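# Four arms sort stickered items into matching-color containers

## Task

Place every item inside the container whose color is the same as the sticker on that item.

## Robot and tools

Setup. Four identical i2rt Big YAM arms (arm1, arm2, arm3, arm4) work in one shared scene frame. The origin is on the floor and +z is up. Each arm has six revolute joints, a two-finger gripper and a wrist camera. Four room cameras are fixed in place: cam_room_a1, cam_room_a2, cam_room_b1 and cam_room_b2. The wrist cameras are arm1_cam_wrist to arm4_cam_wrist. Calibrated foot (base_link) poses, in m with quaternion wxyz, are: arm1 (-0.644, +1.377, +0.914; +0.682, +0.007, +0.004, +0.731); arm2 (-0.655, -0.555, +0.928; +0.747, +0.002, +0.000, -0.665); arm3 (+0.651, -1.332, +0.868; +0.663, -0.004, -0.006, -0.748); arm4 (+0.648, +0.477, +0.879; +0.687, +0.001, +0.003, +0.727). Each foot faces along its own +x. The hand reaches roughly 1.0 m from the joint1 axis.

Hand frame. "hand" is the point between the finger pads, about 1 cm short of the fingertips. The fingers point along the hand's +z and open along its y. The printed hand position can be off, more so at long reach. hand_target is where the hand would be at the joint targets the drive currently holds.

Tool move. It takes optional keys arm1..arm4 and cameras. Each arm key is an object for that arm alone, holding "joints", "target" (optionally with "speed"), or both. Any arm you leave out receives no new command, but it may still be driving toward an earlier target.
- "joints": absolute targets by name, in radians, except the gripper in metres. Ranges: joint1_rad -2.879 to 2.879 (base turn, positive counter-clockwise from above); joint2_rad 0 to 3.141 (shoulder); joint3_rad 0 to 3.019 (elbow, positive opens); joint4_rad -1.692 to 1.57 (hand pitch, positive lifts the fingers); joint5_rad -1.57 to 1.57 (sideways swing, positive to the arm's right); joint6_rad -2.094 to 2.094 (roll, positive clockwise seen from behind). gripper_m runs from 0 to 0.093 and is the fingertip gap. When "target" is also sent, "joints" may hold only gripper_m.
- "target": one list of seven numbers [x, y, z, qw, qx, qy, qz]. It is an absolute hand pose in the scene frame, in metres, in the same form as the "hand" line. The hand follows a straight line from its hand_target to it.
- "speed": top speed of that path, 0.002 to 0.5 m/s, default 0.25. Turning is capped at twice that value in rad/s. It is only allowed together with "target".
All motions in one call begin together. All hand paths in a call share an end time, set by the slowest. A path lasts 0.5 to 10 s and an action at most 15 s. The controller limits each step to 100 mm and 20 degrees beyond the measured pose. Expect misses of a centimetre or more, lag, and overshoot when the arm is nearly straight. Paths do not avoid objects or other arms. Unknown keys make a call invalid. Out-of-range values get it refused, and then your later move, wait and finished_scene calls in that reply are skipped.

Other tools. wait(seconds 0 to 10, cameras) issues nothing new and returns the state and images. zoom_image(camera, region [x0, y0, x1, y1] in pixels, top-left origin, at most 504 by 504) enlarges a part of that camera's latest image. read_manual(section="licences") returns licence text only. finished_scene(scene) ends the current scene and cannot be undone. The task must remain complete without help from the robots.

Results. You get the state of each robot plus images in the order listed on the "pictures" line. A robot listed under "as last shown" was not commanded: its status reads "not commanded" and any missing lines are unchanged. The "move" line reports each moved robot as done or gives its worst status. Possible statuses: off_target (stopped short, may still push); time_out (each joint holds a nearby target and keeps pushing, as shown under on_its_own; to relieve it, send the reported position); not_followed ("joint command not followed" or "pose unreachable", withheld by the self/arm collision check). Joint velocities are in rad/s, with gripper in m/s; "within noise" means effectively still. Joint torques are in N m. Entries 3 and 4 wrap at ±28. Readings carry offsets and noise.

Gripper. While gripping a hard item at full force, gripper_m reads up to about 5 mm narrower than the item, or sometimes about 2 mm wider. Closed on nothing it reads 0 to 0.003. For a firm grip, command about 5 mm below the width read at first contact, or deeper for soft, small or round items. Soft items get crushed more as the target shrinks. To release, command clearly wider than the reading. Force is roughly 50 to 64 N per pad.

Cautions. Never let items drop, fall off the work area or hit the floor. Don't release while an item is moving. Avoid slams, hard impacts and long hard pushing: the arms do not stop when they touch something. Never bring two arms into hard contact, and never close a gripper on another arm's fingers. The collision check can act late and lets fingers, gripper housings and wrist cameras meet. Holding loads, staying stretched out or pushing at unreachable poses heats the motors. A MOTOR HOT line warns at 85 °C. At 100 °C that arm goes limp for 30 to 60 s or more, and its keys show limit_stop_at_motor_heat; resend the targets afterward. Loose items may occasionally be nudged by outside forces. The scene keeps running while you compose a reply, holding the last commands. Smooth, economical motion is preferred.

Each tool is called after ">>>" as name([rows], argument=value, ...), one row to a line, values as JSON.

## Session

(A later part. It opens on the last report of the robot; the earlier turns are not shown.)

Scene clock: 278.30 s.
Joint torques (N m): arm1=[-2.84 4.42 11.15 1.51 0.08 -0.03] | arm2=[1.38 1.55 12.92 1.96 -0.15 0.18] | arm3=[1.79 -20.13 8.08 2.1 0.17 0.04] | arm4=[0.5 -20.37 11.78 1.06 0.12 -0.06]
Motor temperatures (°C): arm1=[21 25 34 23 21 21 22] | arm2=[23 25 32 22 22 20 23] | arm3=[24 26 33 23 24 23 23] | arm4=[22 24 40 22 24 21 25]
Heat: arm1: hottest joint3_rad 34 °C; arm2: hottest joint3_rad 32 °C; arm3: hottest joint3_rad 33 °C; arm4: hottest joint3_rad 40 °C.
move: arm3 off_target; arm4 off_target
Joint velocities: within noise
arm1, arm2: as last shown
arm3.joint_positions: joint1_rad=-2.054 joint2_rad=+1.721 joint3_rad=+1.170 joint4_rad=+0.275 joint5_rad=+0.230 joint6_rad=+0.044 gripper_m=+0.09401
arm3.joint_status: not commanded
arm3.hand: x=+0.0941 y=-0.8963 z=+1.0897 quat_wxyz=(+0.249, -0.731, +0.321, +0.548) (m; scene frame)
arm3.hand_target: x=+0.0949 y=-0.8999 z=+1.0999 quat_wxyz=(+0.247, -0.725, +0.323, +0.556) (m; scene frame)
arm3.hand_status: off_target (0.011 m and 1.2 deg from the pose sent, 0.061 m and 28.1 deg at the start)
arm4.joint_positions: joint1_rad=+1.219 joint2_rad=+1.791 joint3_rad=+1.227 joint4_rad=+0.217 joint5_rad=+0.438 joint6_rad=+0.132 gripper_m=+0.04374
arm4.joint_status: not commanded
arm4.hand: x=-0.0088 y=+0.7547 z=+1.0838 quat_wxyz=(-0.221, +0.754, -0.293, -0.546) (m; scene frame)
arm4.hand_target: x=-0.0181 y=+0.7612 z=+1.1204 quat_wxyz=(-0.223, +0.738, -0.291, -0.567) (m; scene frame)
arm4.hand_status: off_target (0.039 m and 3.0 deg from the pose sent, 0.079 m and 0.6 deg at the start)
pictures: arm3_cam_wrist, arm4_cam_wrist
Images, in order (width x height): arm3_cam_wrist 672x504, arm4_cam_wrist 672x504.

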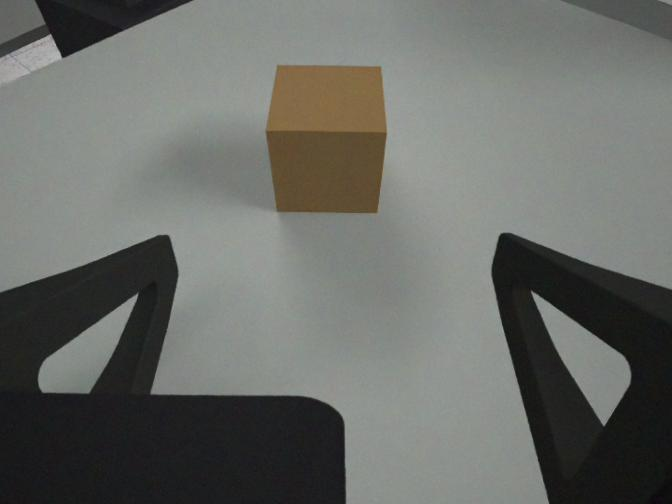

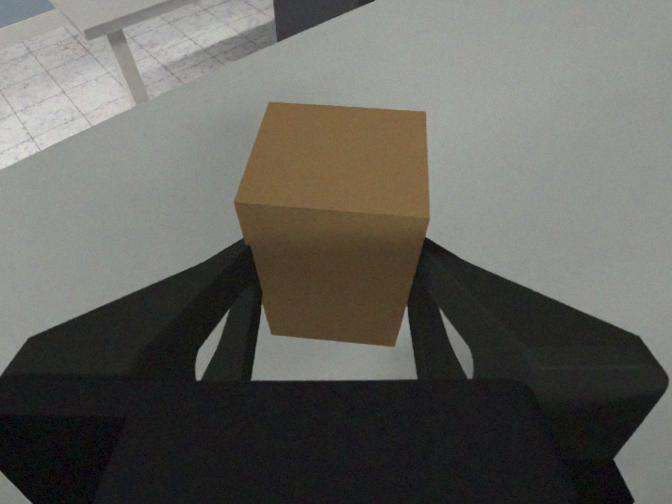

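>>> move(arm3={"target":[0.045,-0.847,1.055,0.2476,-0.7248,0.3227,0.5561],"speed":0.2}, arm4={"target":[0.33,0.61,1.17,0.1614,-0.7590,0.1678,0.6084],"speed":0.25}, cameras=[])

>>> move(arm3={"target":[0.005,-0.803,1.052,0.2476,-0.7248,0.3227,0.5561],"speed":0.1}, arm4={"joints":{"joint2_rad":0.53,"joint3_rad":1.3,"joint4_rad":-1.1,"joint5_rad":0}}, cameras=["arm3_cam_wrist","arm4_cam_wrist"])

Scene clock: 296.43 s.
Joint torques (N m): arm1=[-2.96 3.9 11.02 1.44 0.09 -0.07] | arm2=[1.55 1.61 12.89 1.94 -0.16 0.18] | arm3=[0.38 -20.01 12.77 2.56 -0.03 -0.05] | arm4=[0.03 0.03 10.14 1.21 -0.01 -0.08]
Motor temperatures (°C): arm1=[21 25 34 23 21 21 22] | arm2=[23 25 33 22 22 20 23] | arm3=[24 25 32 23 24 23 23] | arm4=[22 24 39 22 24 21 25]
Heat: arm1: hottest joint3_rad 34 °C; arm2: hottest joint3_rad 33 °C; arm3: hottest joint3_rad 32 °C; arm4: hottest joint3_rad 39 °C.
move: arm3 off_target; arm4 done
Joint velocities: within noise
arm1, arm2: as last shown
arm3.joint_positions: joint1_rad=-2.062 joint2_rad=+1.906 joint3_rad=+1.296 joint4_rad=+0.297 joint5_rad=+0.210 joint6_rad=+0.045 gripper_m=+0.09401
arm3.joint_status: not commanded
arm3.hand: x=+0.0542 y=-0.8666 z=+1.0324 quat_wxyz=(+0.240, -0.744, +0.321, +0.535) (m; scene frame)
arm3.hand_target: x=+0.0470 y=-0.8483 z=+1.0554 quat_wxyz=(+0.248, -0.725, +0.323, +0.556) (m; scene frame)
arm3.hand_status: off_target (0.031 m and 3.3 deg from the pose sent, 0.078 m and 1.2 deg at the start)
arm4.joint_positions: joint1_rad=+1.215 joint2_rad=+0.507 joint3_rad=+0.418 joint4_rad=-0.117 joint5_rad=+0.171 joint6_rad=+0.004 gripper_m=+0.04375
arm4.joint_status: not commanded
arm4.hand: x=+0.3307 y=+0.6076 z=+1.1703 quat_wxyz=(-0.156, +0.755, -0.171, -0.613) (m; scene frame)
arm4.hand_target: x=+0.3300 y=+0.6100 z=+1.1701 quat_wxyz=(-0.161, +0.759, -0.168, -0.608) (m; scene frame)
arm4.hand_status: done (0.002 m and 1.0 deg from the pose sent, 0.378 m and 17.5 deg at the start)
pictures: none
No camera images: "cameras" was empty.

Scene clock: 297.97 s.
Joint torques (N m): arm1=[-2.32 3.78 11.1 1.35 0.12 -0.06] | arm2=[1.44 1.55 12.89 1.91 -0.16 0.17] | arm3=[0.62 -22.53 13.15 1.54 -0.05 -0.1] | arm4=[0.15 2.43 10.61 1.09 -0.02 -0.08]
Motor temperatures (°C): arm1=[21 25 34 23 21 21 22] | arm2=[23 25 33 22 22 20 23] | arm3=[24 26 32 23 24 23 23] | arm4=[22 24 39 22 24 21 25]
Heat: arm1: hottest joint3_rad 34 °C; arm2: hottest joint3_rad 33 °C; arm3: hottest joint3_rad 32 °C; arm4: hottest joint3_rad 39 °C.
move: arm3 off_target; arm4 done
Joint velocities: within noise
arm1, arm2: as last shown
arm3.joint_positions: joint1_rad=-2.081 joint2_rad=+2.042 joint3_rad=+1.511 joint4_rad=+0.241 joint5_rad=+0.192 joint6_rad=+0.045 gripper_m=+0.09401
arm3.joint_status: not commanded
arm3.hand: x=+0.0114 y=-0.8205 z=+1.0342 quat_wxyz=(+0.241, -0.736, +0.322, +0.545) (m; scene frame)
arm3.hand_target: x=+0.0066 y=-0.8041 z=+1.0522 quat_wxyz=(+0.248, -0.725, +0.323, +0.556) (m; scene frame)
arm3.hand_status: off_target (0.026 m and 2.0 deg from the pose sent, 0.083 m and 3.4 deg at the start)
arm4.joint_positions: joint1_rad=+1.214 joint2_rad=+0.530 joint3_rad=+1.258 joint4_rad=-1.092 joint5_rad=+0.003 joint6_rad=+0.004 gripper_m=+0.04375
arm4.joint_status: all done
arm4.hand: x=+0.4174 y=+0.5524 z=+1.4275 quat_wxyz=(-0.084, +0.812, -0.127, -0.563) (m; scene frame)
arm4.hand_target: x=+0.4253 y=+0.5511 z=+1.4466 quat_wxyz=(-0.090, +0.804, -0.121, -0.576) (m; scene frame)
arm4.hand_status: not commanded
pictures: arm3_cam_wrist, arm4_cam_wrist
Images, in order (width x height): arm3_cam_wrist 672x504, arm4_cam_wrist 672x504.

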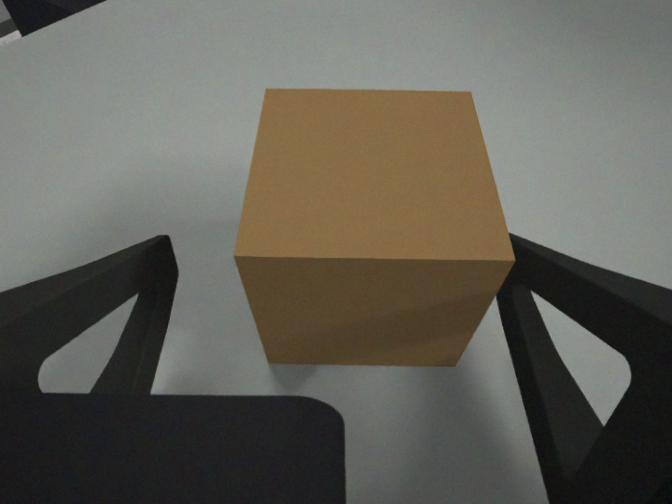

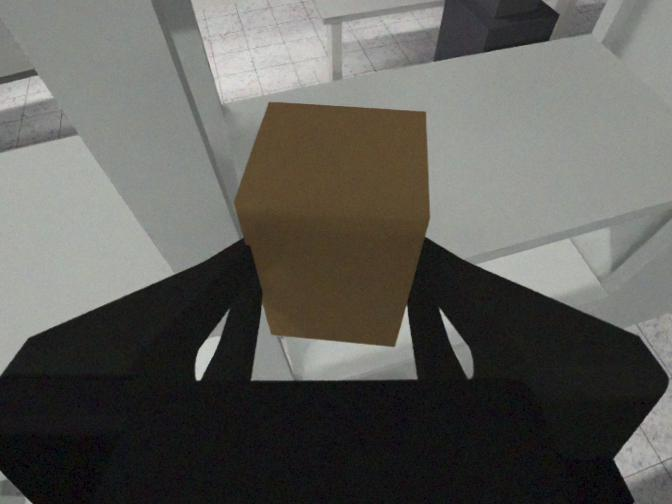

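>>> move(arm3={"joints":{"gripper_m":0.035}}, arm4={"joints":{"joint1_rad":-1.826}}, cameras=["arm3_cam_wrist","arm4_cam_wrist"])

Scene clock: 303.43 s.
Joint torques (N m): arm1=[-2.67 4.31 11.22 1.43 0.1 -0.09] | arm2=[1.73 1.49 12.9 1.92 -0.16 0.18] | arm3=[0.62 -22.59 13.15 1.54 -0.02 -0.1] | arm4=[0.32 2.14 10.52 1.26 0.06 -0.1]
Motor temperatures (°C): arm1=[21 25 34 23 21 21 22] | arm2=[23 25 33 22 22 20 23] | arm3=[24 26 32 23 24 23 23] | arm4=[22 24 40 22 24 21 26]
Heat: arm1: hottest joint3_rad 34 °C; arm2: hottest joint3_rad 33 °C; arm3: hottest joint3_rad 32 °C; arm4: hottest joint3_rad 40 °C.
move: arm3 off_target; arm4 done
Joint velocities: within noise
arm1.joint_positions: joint1_rad=-2.417 joint2_rad=+0.534 joint3_rad=+1.281 joint4_rad=-1.089 joint5_rad=-0.002 joint6_rad=+0.008 gripper_m=+0.07493
arm1.joint_status: not commanded
arm1.hand: x=-0.4623 y=+1.2058 z=+1.4696 quat_wxyz=(-0.528, -0.311, -0.760, +0.217) (m; scene frame)
arm1.hand_target: x=-0.4685 y=+1.2078 z=+1.4775 quat_wxyz=(-0.530, -0.311, -0.756, +0.225) (m; scene frame)
arm1.hand_status: not commanded
arm2.joint_positions: joint1_rad=+1.104 joint2_rad=+0.527 joint3_rad=+1.260 joint4_rad=-1.085 joint5_rad=+0.003 joint6_rad=-0.011 gripper_m=+0.08990
arm2.joint_status: not commanded
arm2.hand: x=-0.4278 y=-0.6415 z=+1.4788 quat_wxyz=(-0.563, -0.140, -0.808, +0.103) (m; scene frame)
arm2.hand_target: x=-0.4336 y=-0.6365 z=+1.4949 quat_wxyz=(-0.573, -0.139, -0.802, +0.097) (m; scene frame)
arm2.hand_status: not commanded
arm3.joint_positions: joint1_rad=-2.082 joint2_rad=+2.042 joint3_rad=+1.511 joint4_rad=+0.241 joint5_rad=+0.192 joint6_rad=+0.045 gripper_m=+0.05300
arm3.joint_status: gripper_m off_target (ended at +0.05303, target +0.03500)
arm3.hand: x=+0.0115 y=-0.8203 z=+1.0342 quat_wxyz=(+0.241, -0.736, +0.322, +0.545) (m; scene frame)
arm3.hand_target: x=+0.0066 y=-0.8040 z=+1.0522 quat_wxyz=(+0.248, -0.725, +0.323, +0.556) (m; scene frame)
arm3.hand_status: not commanded
arm4.joint_positions: joint1_rad=-1.823 joint2_rad=+0.530 joint3_rad=+1.258 joint4_rad=-1.092 joint5_rad=+0.001 joint6_rad=+0.002 gripper_m=+0.04370
arm4.joint_status: all done
arm4.hand: x=+0.8900 y=+0.4312 z=+1.4256 quat_wxyz=(-0.563, -0.080, -0.820, +0.057) (m; scene frame)
arm4.hand_target: x=+0.8822 y=+0.4322 z=+1.4449 quat_wxyz=(-0.576, -0.075, -0.811, +0.062) (m; scene frame)
arm4.hand_status: not commanded
pictures: arm3_cam_wrist, arm4_cam_wrist
Images, in order (width x height): arm3_cam_wrist 672x504, arm4_cam_wrist 672x504.

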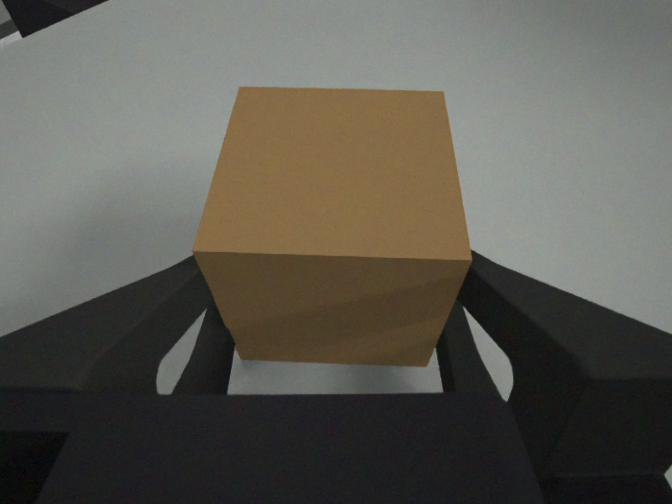

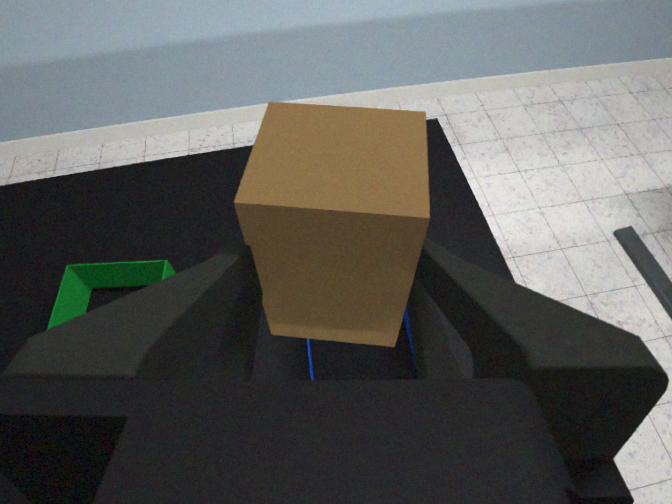

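>>> move(arm3={"target":[0.012,-0.812,1.13,0.2476,-0.7248,0.3227,0.5561],"speed":0.2}, arm4={"target":[1.13,0.380,1.03,0,0.0349,0.9994,0],"speed":0.3}, cameras=["arm4_cam_wrist","arm3_cam_wrist"])

>>> move(arm3={"target":[0.354,-1.064,1.17,0.2182,-0.7407,0.2843,0.5684],"speed":0.3}, cameras=["arm3_cam_wrist","arm4_cam_wrist"])

Scene clock: 323.73 s.
Joint torques (N m): arm1=[-1.96 4.48 11.12 1.35 0.08 -0.04] | arm2=[1.44 1.55 12.92 1.95 -0.16 0.19] | arm3=[1.08 -25.47 14.11 1.66 0.18 -0.08] | arm4=[1.08 -16.56 11.3 -0.44 0.2 -0.1]
Motor temperatures (°C): arm1=[21 25 34 23 21 21 22] | arm2=[23 25 33 22 22 20 23] | arm3=[24 27 33 23 24 23 24] | arm4=[22 23 41 22 24 21 26]
Heat: arm1: hottest joint3_rad 34 °C; arm2: hottest joint3_rad 33 °C; arm3: hottest joint3_rad 33 °C; arm4: hottest joint3_rad 41 °C.
move: arm3 off_target; arm4 off_target
Joint velocities: within noise
arm1, arm2: as last shown
arm3.joint_positions: joint1_rad=-2.082 joint2_rad=+1.963 joint3_rad=+1.540 joint4_rad=+0.087 joint5_rad=+0.193 joint6_rad=+0.045 gripper_m=+0.05300
arm3.joint_status: not commanded
arm3.hand: x=+0.0194 y=-0.8252 z=+1.0774 quat_wxyz=(+0.237, -0.749, +0.325, +0.526) (m; scene frame)
arm3.hand_target: x=+0.0150 y=-0.8142 z=+1.1303 quat_wxyz=(+0.248, -0.725, +0.323, +0.556) (m; scene frame)
arm3.hand_status: off_target (0.055 m and 4.6 deg from the pose sent, 0.096 m and 2.0 deg at the start)
arm4.joint_positions: joint1_rad=-1.836 joint2_rad=+1.660 joint3_rad=+1.332 joint4_rad=-1.282 joint5_rad=-0.008 joint6_rad=-0.117 gripper_m=+0.04370
arm4.joint_status: not commanded
arm4.hand: x=+1.1136 y=+0.3803 z=+1.0102 quat_wxyz=(+0.021, -0.046, -0.999, -0.005) (m; scene frame)
arm4.hand_target: x=+1.1290 y=+0.3802 z=+1.0301 quat_wxyz=(+0.000, -0.035, -0.999, +0.000) (m; scene frame)
arm4.hand_status: off_target (0.026 m and 2.8 deg from the pose sent, 0.466 m and 69.3 deg at the start)
pictures: arm3_cam_wrist, arm4_cam_wrist
Images, in order (width x height): arm3_cam_wrist 672x504, arm4_cam_wrist 672x504.

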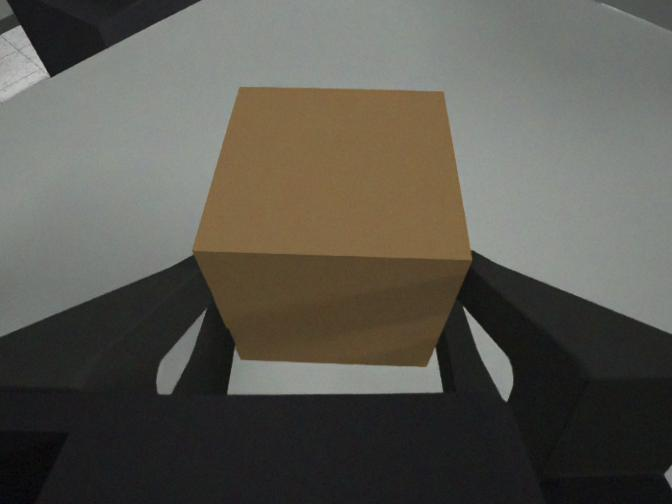

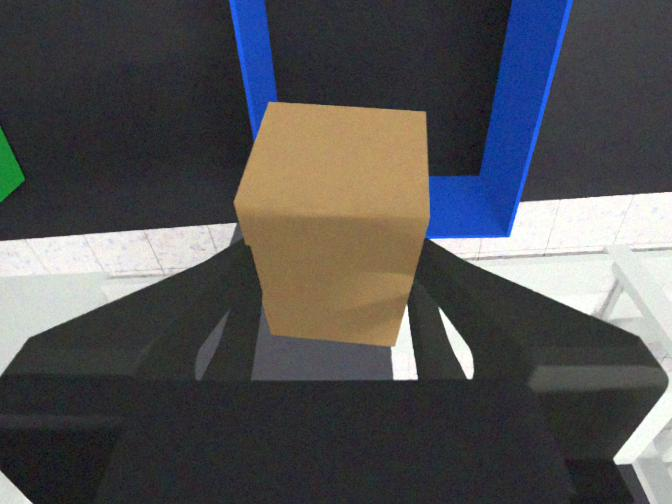

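Scene clock: 325.90 s.
Joint torques (N m): arm1=[-2.43 4.07 11.04 1.52 0.06 -0.1] | arm2=[1.49 1.55 12.93 1.92 -0.15 0.19] | arm3=[0.32 -2.61 9.77 1.76 -0.09 -0.12] | arm4=[1.2 -16.85 11.21 -0.4 0.21 -0.09]
Motor temperatures (°C): arm1=[21 25 34 23 21 21 22] | arm2=[23 25 33 22 22 20 23] | arm3=[24 27 33 23 24 23 24] | arm4=[22 23 41 22 24 21 26]
Heat: arm1: hottest joint3_rad 34 °C; arm2: hottest joint3_rad 33 °C; arm3: hottest joint3_rad 33 °C; arm4: hottest joint3_rad 41 °C.
move: arm3 done
Joint velocities: within noise
arm1, arm2, arm4: as last shown
arm3.joint_positions: joint1_rad=-2.154 joint2_rad=+0.715 joint3_rad=+0.554 joint4_rad=-0.083 joint5_rad=+0.020 joint6_rad=+0.003 gripper_m=+0.05301
arm3.joint_status: not commanded
arm3.hand: x=+0.3511 y=-1.0682 z=+1.1729 quat_wxyz=(+0.214, -0.739, +0.282, +0.573) (m; scene frame)
arm3.hand_target: x=+0.3540 y=-1.0641 z=+1.1700 quat_wxyz=(+0.218, -0.741, +0.284, +0.568) (m; scene frame)
arm3.hand_status: done (0.006 m and 0.8 deg from the pose sent, 0.421 m and 7.1 deg at the start)
pictures: arm3_cam_wrist, arm4_cam_wrist
Images, in order (width x height): arm3_cam_wrist 672x504, arm4_cam_wrist 672x504.

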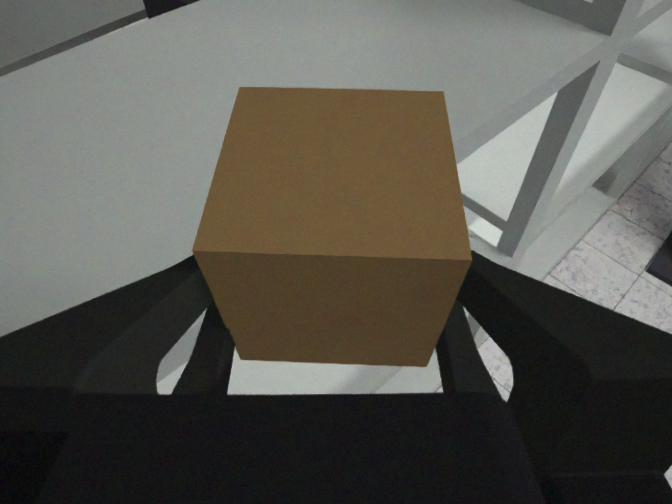

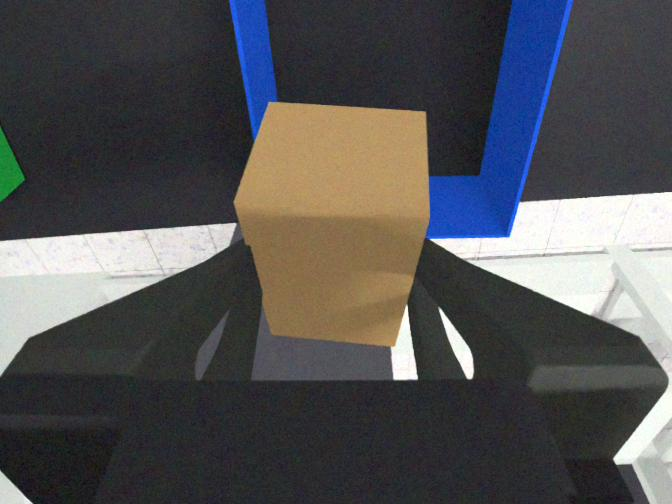

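>>> move(arm3={"joints":{"joint2_rad":0.53,"joint3_rad":1.3,"joint4_rad":-1.1,"joint5_rad":0,"joint6_rad":0}}, arm4={"target":[1.129,0.342,0.95,0,0.0349,0.9994,0],"speed":0.15}, cameras=["arm4_cam_wrist"])

>>> move(arm3={"joints":{"joint1_rad":1.744}}, arm4={"target":[1.129,0.342,0.86,0,0.0349,0.9994,0],"speed":0.15}, cameras=["arm4_cam_wrist","arm3_cam_wrist"])

Scene clock: 340.90 s.
Joint torques (N m): arm1=[-2.37 3.66 11.03 1.32 0.07 -0.07] | arm2=[1.55 1.49 12.9 1.96 -0.15 0.18] | arm3=[0.44 2.73 12.03 1.65 -0.09 -0.09] | arm4=[0.5 -16.44 7.95 0.42 0.16 -0.09]
Motor temperatures (°C): arm1=[21 24 34 23 21 21 21] | arm2=[23 25 34 22 22 20 23] | arm3=[24 26 33 23 24 23 24] | arm4=[22 24 41 22 24 21 26]
Heat: arm1: hottest joint3_rad 34 °C; arm2: hottest joint3_rad 34 °C; arm3: hottest joint3_rad 33 °C; arm4: hottest joint3_rad 41 °C.
move: arm3 done; arm4 done
Joint velocities: within noise
arm1, arm2: as last shown
arm3.joint_positions: joint1_rad=-2.154 joint2_rad=+0.525 joint3_rad=+1.253 joint4_rad=-1.097 joint5_rad=+0.002 joint6_rad=+0.002 gripper_m=+0.05301
arm3.joint_status: all done
arm3.hand: x=+0.4659 y=-1.1665 z=+1.4096 quat_wxyz=(+0.190, -0.775, +0.289, +0.528) (m; scene frame)
arm3.hand_target: x=+0.4725 y=-1.1681 z=+1.4318 quat_wxyz=(+0.199, -0.764, +0.289, +0.542) (m; scene frame)
arm3.hand_status: not commanded
arm4.joint_positions: joint1_rad=-1.902 joint2_rad=+1.747 joint3_rad=+1.279 joint4_rad=-1.112 joint5_rad=-0.007 joint6_rad=-0.191 gripper_m=+0.04370
arm4.joint_status: not commanded
arm4.hand: x=+1.1238 y=+0.3442 z=+0.9509 quat_wxyz=(+0.006, -0.042, -0.999, -0.003) (m; scene frame)
arm4.hand_target: x=+1.1290 y=+0.3419 z=+0.9502 quat_wxyz=(+0.000, -0.035, -0.999, +0.000) (m; scene frame)
arm4.hand_status: done (0.006 m and 1.1 deg from the pose sent, 0.073 m and 2.8 deg at the start)
pictures: arm4_cam_wrist
Images, in order (width x height): arm4_cam_wrist 672x504.

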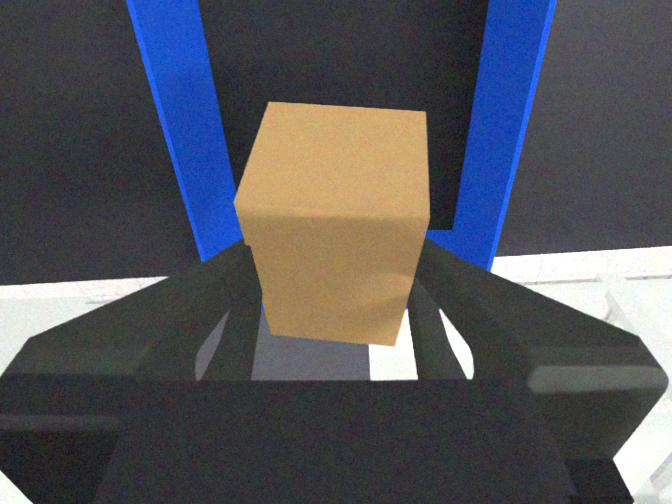

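Scene clock: 343.53 s.
Joint torques (N m): arm1=[-2.67 3.72 11.06 1.5 0.11 -0.08] | arm2=[1.55 1.49 12.89 1.94 -0.16 0.18] | arm3=[1.96 2.61 11.93 1.68 0.1 -0.08] | arm4=[0.91 -17.38 6.74 0.51 0.16 -0.1]
Motor temperatures (°C): arm1=[21 24 34 23 21 21 21] | arm2=[23 25 34 22 22 20 23] | arm3=[24 26 33 23 24 23 24] | arm4=[22 24 40 22 24 21 26]
Heat: arm1: hottest joint3_rad 34 °C; arm2: hottest joint3_rad 34 °C; arm3: hottest joint3_rad 33 °C; arm4: hottest joint3_rad 40 °C.
move: arm3 done; arm4 done
Joint velocities: within noise
arm1, arm2: as last shown
arm3.joint_positions: joint1_rad=+1.733 joint2_rad=+0.527 joint3_rad=+1.253 joint4_rad=-1.097 joint5_rad=-0.002 joint6_rad=+0.002 gripper_m=+0.05323
arm3.joint_status: all done
arm3.hand: x=+0.8938 y=-1.3142 z=+1.4114 quat_wxyz=(-0.564, +0.020, -0.825, -0.007) (m; scene frame)
arm3.hand_target: x=+0.8864 y=-1.3120 z=+1.4341 quat_wxyz=(-0.581, +0.025, -0.813, -0.010) (m; scene frame)
arm3.hand_status: not commanded
arm4.joint_positions: joint1_rad=-1.902 joint2_rad=+1.875 joint3_rad=+1.193 joint4_rad=-0.895 joint5_rad=-0.007 joint6_rad=-0.191 gripper_m=+0.04370
arm4.joint_status: not commanded
arm4.hand: x=+1.1244 y=+0.3436 z=+0.8622 quat_wxyz=(+0.004, -0.042, -0.999, -0.002) (m; scene frame)
arm4.hand_target: x=+1.1288 y=+0.3419 z=+0.8600 quat_wxyz=(+0.000, -0.035, -0.999, +0.000) (m; scene frame)
arm4.hand_status: done (0.005 m and 1.0 deg from the pose sent, 0.091 m and 1.1 deg at the start)
pictures: arm3_cam_wrist, arm4_cam_wrist
Images, in order (width x height): arm3_cam_wrist 672x504, arm4_cam_wrist 672x504.

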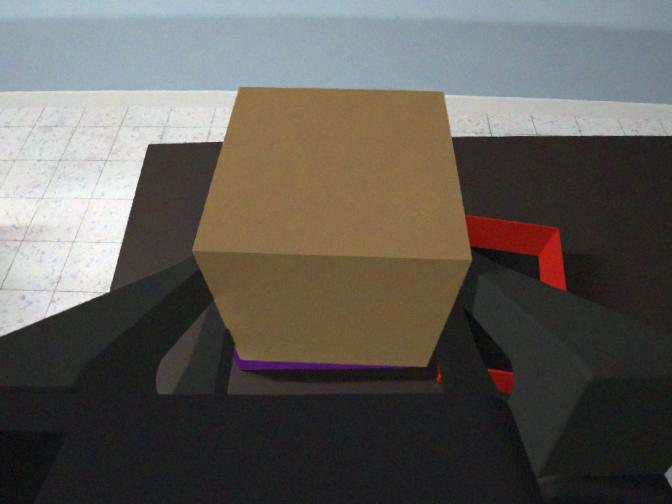

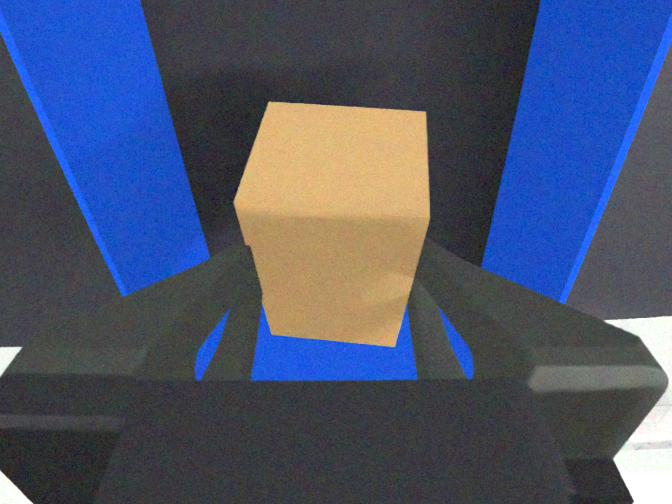

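>>> move(arm3={"target":[1.178,-1.304,1.03,0,-0.0305,0.9995,0],"speed":0.3}, arm4={"target":[1.128,0.342,0.80,0,0.0349,0.9994,0],"speed":0.12}, cameras=["arm3_cam_wrist"])

>>> move(arm4={"target":[1.127,0.342,0.775,0,0.0349,0.9994,0],"speed":0.05}, cameras=["arm4_cam_wrist","cam_room_a2"])

Scene clock: 351.03 s.
Joint torques (N m): arm1=[-2.78 3.72 11.12 1.37 0.1 -0.04] | arm2=[1.44 1.67 12.88 1.95 -0.16 0.17] | arm3=[1.2 -19.84 12.46 -0.51 -0.05 -0.12] | arm4=[0.73 -16.67 5.64 0.49 0.16 -0.11]
Motor temperatures (°C): arm1=[21 24 34 23 21 21 21] | arm2=[23 25 34 22 22 20 23] | arm3=[24 26 33 23 24 23 24] | arm4=[22 24 39 22 24 21 26]
Heat: arm1: hottest joint3_rad 34 °C; arm2: hottest joint3_rad 34 °C; arm3: hottest joint3_rad 33 °C; arm4: hottest joint3_rad 39 °C.
move: arm3 off_target; arm4 off_target
Joint velocities: within noise
arm1, arm2: as last shown
arm3.joint_positions: joint1_rad=+1.733 joint2_rad=+1.761 joint3_rad=+1.471 joint4_rad=-1.342 joint5_rad=-0.012 joint6_rad=-0.009 gripper_m=+0.05323
arm3.joint_status: not commanded
arm3.hand: x=+1.1614 y=-1.3071 z=+1.0027 quat_wxyz=(+0.030, +0.025, -0.999, +0.002) (m; scene frame)
arm3.hand_target: x=+1.1767 y=-1.3041 z=+1.0302 quat_wxyz=(+0.000, +0.030, -1.000, +0.000) (m; scene frame)
arm3.hand_status: off_target (0.032 m and 3.5 deg from the pose sent, 0.476 m and 68.8 deg at the start)
arm4.joint_positions: joint1_rad=-1.902 joint2_rad=+1.968 joint3_rad=+1.168 joint4_rad=-0.757 joint5_rad=-0.007 joint6_rad=-0.191 gripper_m=+0.04370
arm4.joint_status: not commanded
arm4.hand: x=+1.1294 y=+0.3420 z=+0.8107 quat_wxyz=(-0.005, -0.042, -0.999, +0.000) (m; scene frame)
arm4.hand_target: x=+1.1278 y=+0.3420 z=+0.8003 quat_wxyz=(+0.000, -0.035, -0.999, +0.000) (m; scene frame)
arm4.hand_status: off_target (0.011 m and 1.0 deg from the pose sent, 0.062 m and 1.0 deg at the start)
pictures: arm3_cam_wrist
Images, in order (width x height): arm3_cam_wrist 672x504.

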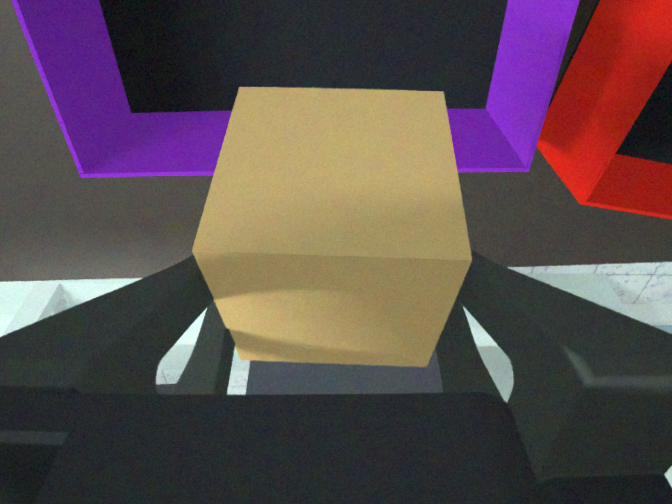

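Scene clock: 352.03 s.
Joint torques (N m): arm1=[-2.84 4.13 11.11 1.48 0.12 -0.03] | arm2=[1.49 1.49 12.9 1.95 -0.16 0.18] | arm3=[1.32 -19.96 12.45 -0.53 -0.05 -0.12] | arm4=[0.67 -17.61 5.38 0.42 0.15 -0.09]
Motor temperatures (°C): arm1=[21 24 34 23 21 21 21] | arm2=[23 25 34 22 22 20 23] | arm3=[24 26 33 23 24 23 24] | arm4=[22 24 39 22 24 21 26]
Heat: arm1: hottest joint3_rad 34 °C; arm2: hottest joint3_rad 34 °C; arm3: hottest joint3_rad 33 °C; arm4: hottest joint3_rad 39 °C.
move: arm4 done
Joint velocities: within noise
arm1, arm2, arm3: as last shown
arm4.joint_positions: joint1_rad=-1.902 joint2_rad=+2.021 joint3_rad=+1.160 joint4_rad=-0.700 joint5_rad=-0.007 joint6_rad=-0.191 gripper_m=+0.04370
arm4.joint_status: not commanded
arm4.hand: x=+1.1277 y=+0.3423 z=+0.7837 quat_wxyz=(-0.003, -0.042, -0.999, -0.001) (m; scene frame)
arm4.hand_target: x=+1.1269 y=+0.3419 z=+0.7752 quat_wxyz=(+0.000, -0.035, -0.999, +0.000) (m; scene frame)
arm4.hand_status: done (0.009 m and 0.9 deg from the pose sent, 0.036 m and 1.0 deg at the start)
pictures: arm4_cam_wrist, cam_room_a2
Images, in order (width x height): arm4_cam_wrist 672x504, cam_room_a2 672x504.

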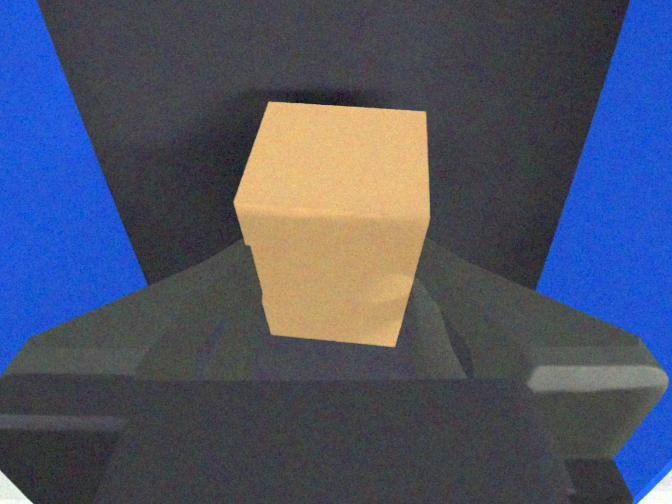

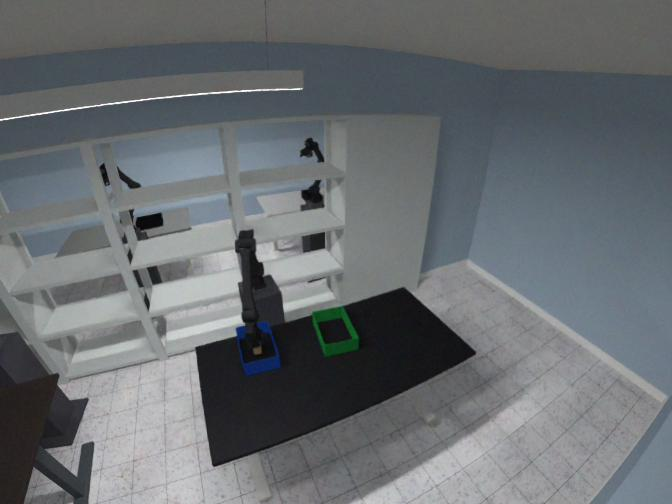

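>>> move(arm4={"target":[1.127,0.342,0.765,0,0.0349,0.9994,0],"speed":0.04}, arm3={"target":[1.188,-1.287,0.93,0,-0.0305,0.9995,0],"speed":0.15}, cameras=["arm3_cam_wrist"])

>>> move(arm4={"target":[1.127,0.342,0.755,0,0.0349,0.9994,0],"speed":0.04}, cameras=["arm4_cam_wrist"])

Scene clock: 361.97 s.
Joint torques (N m): arm1=[-2.96 3.84 11.19 1.31 0.08 -0.06] | arm2=[1.49 1.55 12.9 1.95 -0.16 0.18] | arm3=[1.85 -19.72 7.71 0.27 -0.04 0.03] | arm4=[0.85 -16.5 5.2 0.4 0.15 -0.08]
Motor temperatures (°C): arm1=[20 24 34 23 21 21 21] | arm2=[23 25 34 22 22 20 23] | arm3=[24 26 34 23 24 23 24] | arm4=[22 24 37 22 24 21 26]
Heat: arm1: hottest joint3_rad 34 °C; arm2: hottest joint3_rad 34 °C; arm3: hottest joint3_rad 34 °C; arm4: hottest joint3_rad 37 °C.
move: arm3 done; arm4 off_target
Joint velocities: within noise
arm1, arm2: as last shown
arm3.joint_positions: joint1_rad=+1.758 joint2_rad=+1.864 joint3_rad=+1.409 joint4_rad=-1.131 joint5_rad=-0.012 joint6_rad=+0.009 gripper_m=+0.05323
arm3.joint_status: not commanded
arm3.hand: x=+1.1853 y=-1.2938 z=+0.9272 quat_wxyz=(+0.008, +0.029, -1.000, +0.001) (m; scene frame)
arm3.hand_target: x=+1.1879 y=-1.2870 z=+0.9300 quat_wxyz=(+0.000, +0.031, -1.000, +0.000) (m; scene frame)
arm3.hand_status: done (0.008 m and 0.9 deg from the pose sent, 0.080 m and 3.5 deg at the start)
arm4.joint_positions: joint1_rad=-1.902 joint2_rad=+2.037 joint3_rad=+1.160 joint4_rad=-0.679 joint5_rad=-0.007 joint6_rad=-0.191 gripper_m=+0.04370
arm4.joint_status: not commanded
arm4.hand: x=+1.1292 y=+0.3419 z=+0.7761 quat_wxyz=(-0.006, -0.042, -0.999, +0.000) (m; scene frame)
arm4.hand_target: x=+1.1269 y=+0.3419 z=+0.7653 quat_wxyz=(+0.000, -0.035, -0.999, +0.000) (m; scene frame)
arm4.hand_status: off_target (0.011 m and 1.0 deg from the pose sent, 0.019 m and 0.8 deg at the start)
pictures: arm3_cam_wrist
Images, in order (width x height): arm3_cam_wrist 672x504.

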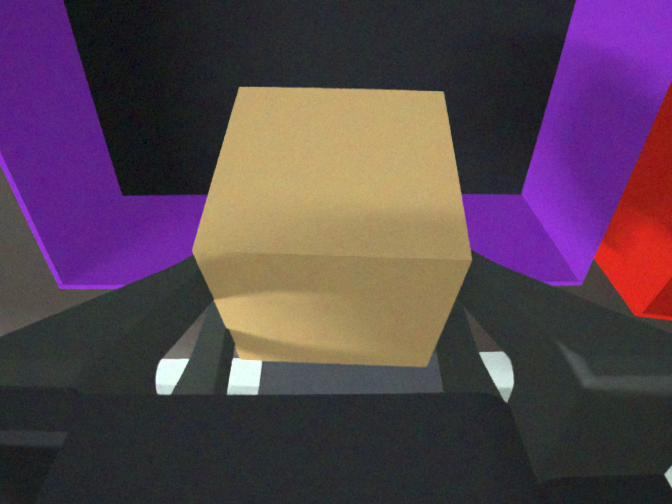

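Scene clock: 362.93 s.
Joint torques (N m): arm1=[-2.78 4.54 11.06 1.44 0.11 0.01] | arm2=[1.55 1.55 12.88 1.96 -0.16 0.18] | arm3=[1.79 -19.84 7.79 0.31 -0.05 0.03] | arm4=[0.62 -16.62 5.23 0.58 0.15 -0.12]
Motor temperatures (°C): arm1=[20 24 34 23 21 21 21] | arm2=[23 25 34 22 22 20 23] | arm3=[24 26 34 23 24 23 24] | arm4=[22 24 37 22 24 21 26]
Heat: arm1: hottest joint3_rad 34 °C; arm2: hottest joint3_rad 34 °C; arm3: hottest joint3_rad 34 °C; arm4: hottest joint3_rad 37 °C.
move: arm4 off_target
Joint velocities: within noise
arm1.joint_positions: joint1_rad=-2.417 joint2_rad=+0.534 joint3_rad=+1.281 joint4_rad=-1.089 joint5_rad=-0.002 joint6_rad=+0.008 gripper_m=+0.07493
arm1.joint_status: not commanded
arm1.hand: x=-0.4623 y=+1.2058 z=+1.4696 quat_wxyz=(-0.528, -0.311, -0.760, +0.217) (m; scene frame)
arm1.hand_target: x=-0.4685 y=+1.2078 z=+1.4775 quat_wxyz=(-0.530, -0.311, -0.756, +0.225) (m; scene frame)
arm1.hand_status: not commanded
arm2.joint_positions: joint1_rad=+1.104 joint2_rad=+0.527 joint3_rad=+1.260 joint4_rad=-1.085 joint5_rad=+0.003 joint6_rad=-0.011 gripper_m=+0.08990
arm2.joint_status: not commanded
arm2.hand: x=-0.4278 y=-0.6415 z=+1.4788 quat_wxyz=(-0.563, -0.140, -0.808, +0.103) (m; scene frame)
arm2.hand_target: x=-0.4336 y=-0.6365 z=+1.4949 quat_wxyz=(-0.573, -0.139, -0.802, +0.097) (m; scene frame)
arm2.hand_status: not commanded
arm3: as last shown
arm3.hand_target: x=+1.1879 y=-1.2870 z=+0.9300 quat_wxyz=(+0.000, +0.030, -1.000, +0.000) (m; scene frame)
arm4.joint_positions: joint1_rad=-1.902 joint2_rad=+2.051 joint3_rad=+1.160 joint4_rad=-0.662 joint5_rad=-0.007 joint6_rad=-0.191 gripper_m=+0.04370
arm4.joint_status: not commanded
arm4.hand: x=+1.1299 y=+0.3417 z=+0.7693 quat_wxyz=(-0.007, -0.042, -0.999, +0.000) (m; scene frame)
arm4.hand_target: x=+1.1267 y=+0.3420 z=+0.7554 quat_wxyz=(+0.000, -0.035, -0.999, +0.000) (m; scene frame)
arm4.hand_status: off_target (0.015 m and 1.1 deg from the pose sent, 0.021 m and 1.0 deg at the start)
pictures: arm4_cam_wrist
Images, in order (width x height): arm4_cam_wrist 672x504.

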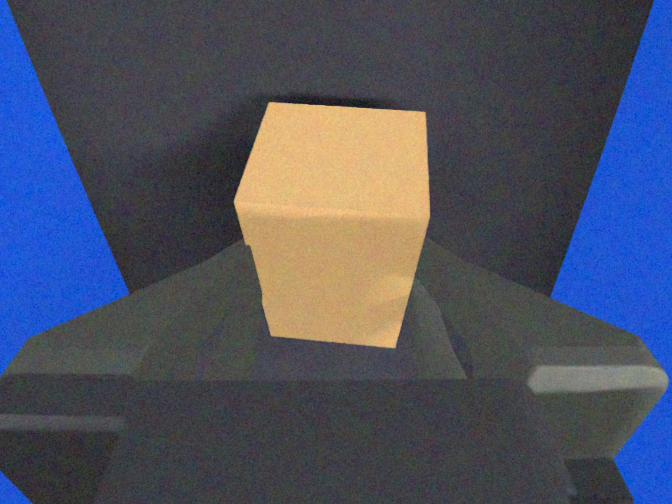

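>>> move(arm4={"target":[1.127,0.342,0.742,0,0.0349,0.9994,0],"speed":0.04}, arm3={"target":[1.188,-1.284,0.84,0,-0.0305,0.9995,0],"speed":0.15}, cameras=["arm4_cam_wrist","arm3_cam_wrist"])

Scene clock: 367.77 s.
Joint torques (N m): arm1=[-3.14 3.96 11.03 1.25 0.06 -0.06] | arm2=[1.32 1.49 12.9 1.91 -0.15 0.18] | arm3=[2.02 -20.25 6.82 0.27 -0.04 0.02] | arm4=[0.62 -14.45 5 0.98 0.13 -0.1]
Motor temperatures (°C): arm1=[20 24 35 23 21 21 21] | arm2=[23 25 34 22 22 20 23] | arm3=[24 27 34 23 24 23 24] | arm4=[22 24 36 22 24 21 26]
Heat: arm1: hottest joint3_rad 35 °C; arm2: hottest joint3_rad 34 °C; arm3: hottest joint3_rad 34 °C; arm4: hottest joint3_rad 36 °C.
move: arm3 done; arm4 off_target
Joint velocities: within noise
arm1, arm2: as last shown
arm3.joint_positions: joint1_rad=+1.763 joint2_rad=+1.986 joint3_rad=+1.329 joint4_rad=-0.927 joint5_rad=-0.012 joint6_rad=+0.017 gripper_m=+0.05323
arm3.joint_status: not commanded
arm3.hand: x=+1.1854 y=-1.2922 z=+0.8381 quat_wxyz=(+0.007, +0.027, -1.000, +0.001) (m; scene frame)
arm3.hand_target: x=+1.1879 y=-1.2840 z=+0.8399 quat_wxyz=(+0.000, +0.031, -1.000, +0.000) (m; scene frame)
arm3.hand_status: done (0.009 m and 0.8 deg from the pose sent, 0.088 m and 0.9 deg at the start)
arm4.joint_positions: joint1_rad=-1.902 joint2_rad=+2.053 joint3_rad=+1.160 joint4_rad=-0.647 joint5_rad=-0.007 joint6_rad=-0.191 gripper_m=+0.04370
arm4.joint_status: not commanded
arm4.hand: x=+1.1330 y=+0.3408 z=+0.7686 quat_wxyz=(-0.013, -0.042, -0.999, +0.002) (m; scene frame)
arm4.hand_target: x=+1.1259 y=+0.3422 z=+0.7433 quat_wxyz=(+0.000, -0.035, -0.999, +0.000) (m; scene frame)
arm4.hand_status: off_target (0.027 m and 1.7 deg from the pose sent, 0.027 m and 1.1 deg at the start)
pictures: arm3_cam_wrist, arm4_cam_wrist
Images, in order (width x height): arm3_cam_wrist 672x504, arm4_cam_wrist 672x504.

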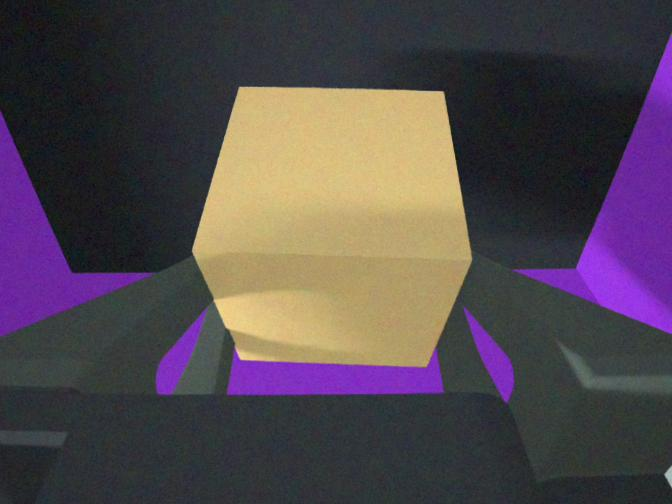

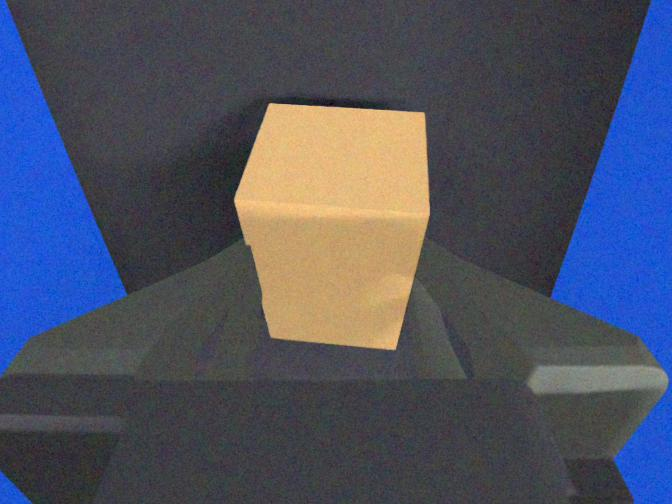

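>>> move(arm4={"target":[1.127,0.342,0.766,0,0.0349,0.9994,0],"joints":{"gripper_m":0.057},"speed":0.04}, arm3={"target":[1.188,-1.284,0.80,0,-0.0305,0.9995,0],"speed":0.06}, cameras=["arm4_cam_wrist","arm3_cam_wrist"])

>>> move(arm3={"target":[1.188,-1.284,0.785,0,-0.0305,0.9995,0],"speed":0.04}, arm4={"target":[1.127,0.342,0.87,0,0.0349,0.9994,0],"joints":{"gripper_m":0.057},"speed":0.15}, cameras=["arm3_cam_wrist","arm4_cam_wrist"])

Scene clock: 373.50 s.
Joint torques (N m): arm1=[-2.61 3.6 11.28 1.46 0.12 -0.06] | arm2=[1.49 1.55 12.89 1.94 -0.15 0.18] | arm3=[1.9 -19.78 6.15 0.32 -0.04 0.03] | arm4=[0.62 -19.84 5.19 -0.38 0.17 -0.1]
Motor temperatures (°C): arm1=[20 24 35 23 21 21 21] | arm2=[23 25 34 22 22 20 23] | arm3=[24 27 33 23 24 23 24] | arm4=[22 24 36 22 24 21 26]
Heat: arm1: hottest joint3_rad 35 °C; arm2: hottest joint3_rad 34 °C; arm3: hottest joint3_rad 33 °C; arm4: hottest joint3_rad 36 °C.
move: arm3 done; arm4 done
Joint velocities: within noise
arm1, arm2: as last shown
arm3.joint_positions: joint1_rad=+1.763 joint2_rad=+2.043 joint3_rad=+1.314 joint4_rad=-0.843 joint5_rad=-0.012 joint6_rad=+0.017 gripper_m=+0.05323
arm3.joint_status: not commanded
arm3.hand: x=+1.1886 y=-1.2924 z=+0.8040 quat_wxyz=(+0.001, +0.027, -1.000, +0.001) (m; scene frame)
arm3.hand_target: x=+1.1879 y=-1.2841 z=+0.8000 quat_wxyz=(+0.000, +0.031, -1.000, +0.000) (m; scene frame)
arm3.hand_status: done (0.009 m and 0.4 deg from the pose sent, 0.039 m and 0.8 deg at the start)
arm4.joint_positions: joint1_rad=-1.902 joint2_rad=+2.067 joint3_rad=+1.160 joint4_rad=-0.659 joint5_rad=-0.007 joint6_rad=-0.191 gripper_m=+0.05692
arm4.joint_status: all done
arm4.hand: x=+1.1269 y=+0.3425 z=+0.7616 quat_wxyz=(-0.001, -0.042, -0.999, -0.001) (m; scene frame)
arm4.hand_target: x=+1.1271 y=+0.3419 z=+0.7661 quat_wxyz=(+0.000, -0.035, -0.999, +0.000) (m; scene frame)
arm4.hand_status: done (0.004 m and 0.8 deg from the pose sent, 0.007 m and 1.7 deg at the start)
pictures: arm3_cam_wrist, arm4_cam_wrist
Images, in order (width x height): arm3_cam_wrist 672x504, arm4_cam_wrist 672x504.

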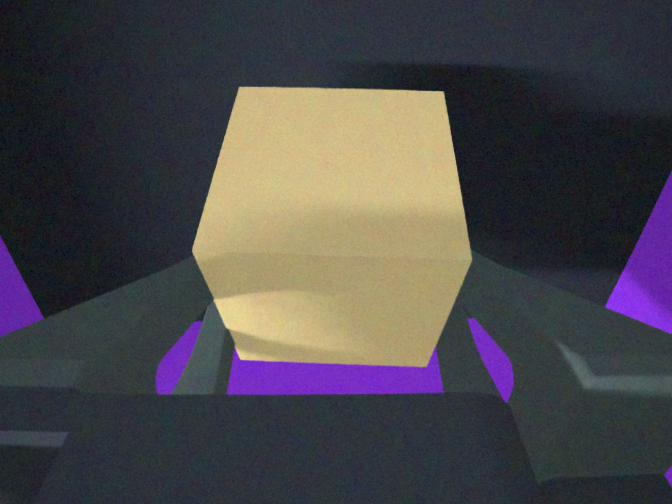

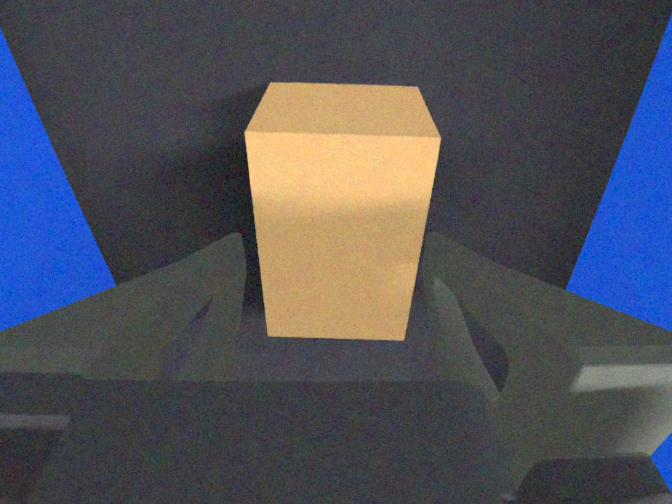

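Scene clock: 374.73 s.
Joint torques (N m): arm1=[-2.55 4.19 11.08 1.22 0.11 -0.08] | arm2=[1.55 1.44 12.89 1.94 -0.15 0.18] | arm3=[1.96 -19.25 5.65 0.39 -0.03 0.02] | arm4=[0.38 -18.55 8.75 -0.46 0.15 -0.11]
Motor temperatures (°C): arm1=[20 24 35 23 21 21 21] | arm2=[23 25 34 22 22 20 23] | arm3=[24 27 33 23 24 23 24] | arm4=[22 24 36 22 24 21 26]
Heat: arm1: hottest joint3_rad 35 °C; arm2: hottest joint3_rad 34 °C; arm3: hottest joint3_rad 33 °C; arm4: hottest joint3_rad 36 °C.
move: arm3 off_target; arm4 off_target
Joint velocities: within noise
arm1, arm2: as last shown
arm3.joint_positions: joint1_rad=+1.763 joint2_rad=+2.064 joint3_rad=+1.314 joint4_rad=-0.812 joint5_rad=-0.012 joint6_rad=+0.018 gripper_m=+0.05323
arm3.joint_status: not commanded
arm3.hand: x=+1.1919 y=-1.2921 z=+0.7931 quat_wxyz=(-0.004, +0.027, -1.000, +0.001) (m; scene frame)
arm3.hand_target: x=+1.1878 y=-1.2841 z=+0.7851 quat_wxyz=(+0.000, +0.031, -1.000, +0.000) (m; scene frame)
arm3.hand_status: off_target (0.012 m and 0.6 deg from the pose sent, 0.021 m and 0.4 deg at the start)
arm4.joint_positions: joint1_rad=-1.902 joint2_rad=+1.871 joint3_rad=+1.162 joint4_rad=-0.894 joint5_rad=-0.007 joint6_rad=-0.192 gripper_m=+0.05692
arm4.joint_status: all done
arm4.hand: x=+1.1105 y=+0.3475 z=+0.8550 quat_wxyz=(+0.017, -0.042, -0.999, -0.005) (m; scene frame)
arm4.hand_target: x=+1.1264 y=+0.3421 z=+0.8702 quat_wxyz=(+0.000, -0.035, -0.999, +0.000) (m; scene frame)
arm4.hand_status: off_target (0.023 m and 2.2 deg from the pose sent, 0.108 m and 0.8 deg at the start)
pictures: arm3_cam_wrist, arm4_cam_wrist
Images, in order (width x height): arm3_cam_wrist 672x504, arm4_cam_wrist 672x504.

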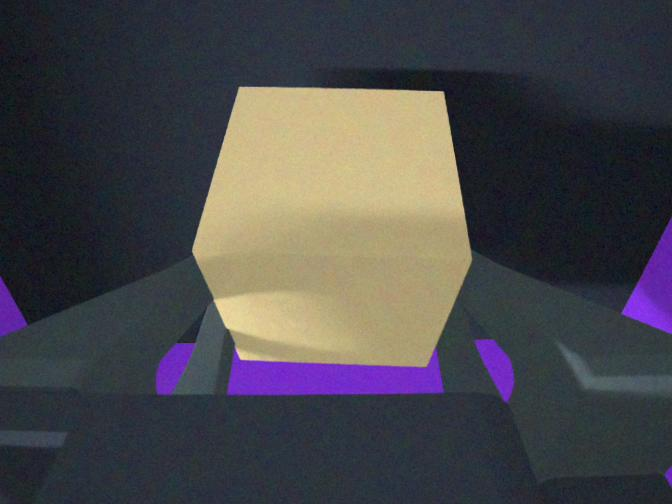

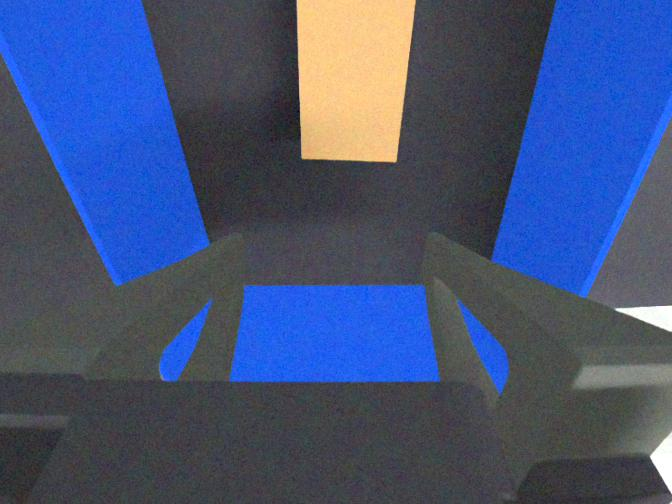

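>>> move(arm3={"target":[1.186,-1.284,0.772,0,-0.0305,0.9995,0],"speed":0.04}, arm4={"target":[1.115,0.342,0.97,0,0.0349,0.9994,0],"speed":0.2}, cameras=["arm3_cam_wrist"])

Scene clock: 377.97 s.
Joint torques (N m): arm1=[-3.14 3.6 11.07 1.4 0.07 -0.02] | arm2=[1.55 1.49 12.92 1.94 -0.15 0.18] | arm3=[1.96 -19.43 5.76 0.4 -0.03 0.04] | arm4=[0.15 -15.91 9.55 -0.25 0.13 -0.09]
Motor temperatures (°C): arm1=[20 24 35 23 21 21 21] | arm2=[23 25 34 22 22 20 23] | arm3=[24 27 33 23 24 23 24] | arm4=[22 24 36 22 24 21 26]
Heat: arm1: hottest joint3_rad 35 °C; arm2: hottest joint3_rad 34 °C; arm3: hottest joint3_rad 33 °C; arm4: hottest joint3_rad 36 °C.
move: arm3 off_target; arm4 off_target
Joint velocities: within noise
arm1, arm2: as last shown
arm3.joint_positions: joint1_rad=+1.764 joint2_rad=+2.085 joint3_rad=+1.302 joint4_rad=-0.782 joint5_rad=-0.012 joint6_rad=+0.018 gripper_m=+0.05323
arm3.joint_status: not commanded
arm3.hand: x=+1.1886 y=-1.2921 z=+0.7791 quat_wxyz=(-0.003, +0.027, -1.000, +0.001) (m; scene frame)
arm3.hand_target: x=+1.1858 y=-1.2841 z=+0.7722 quat_wxyz=(+0.000, +0.031, -1.000, +0.000) (m; scene frame)
arm3.hand_status: off_target (0.011 m and 0.5 deg from the pose sent, 0.023 m and 0.6 deg at the start)
arm4.joint_positions: joint1_rad=-1.903 joint2_rad=+1.694 joint3_rad=+1.237 joint4_rad=-1.127 joint5_rad=-0.007 joint6_rad=-0.199 gripper_m=+0.05692
arm4.joint_status: not commanded
arm4.hand: x=+1.1060 y=+0.3489 z=+0.9611 quat_wxyz=(+0.008, -0.038, -0.999, -0.003) (m; scene frame)
arm4.hand_target: x=+1.1147 y=+0.3421 z=+0.9701 quat_wxyz=(+0.000, -0.035, -0.999, +0.000) (m; scene frame)
arm4.hand_status: off_target (0.014 m and 1.0 deg from the pose sent, 0.115 m and 2.2 deg at the start)
pictures: arm3_cam_wrist
Images, in order (width x height): arm3_cam_wrist 672x504.

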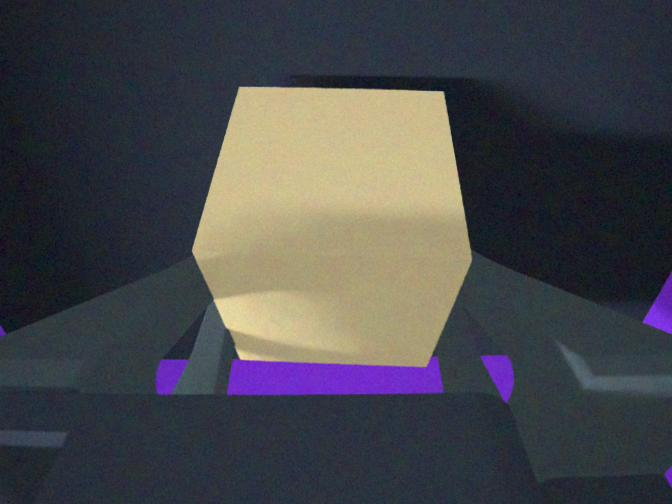

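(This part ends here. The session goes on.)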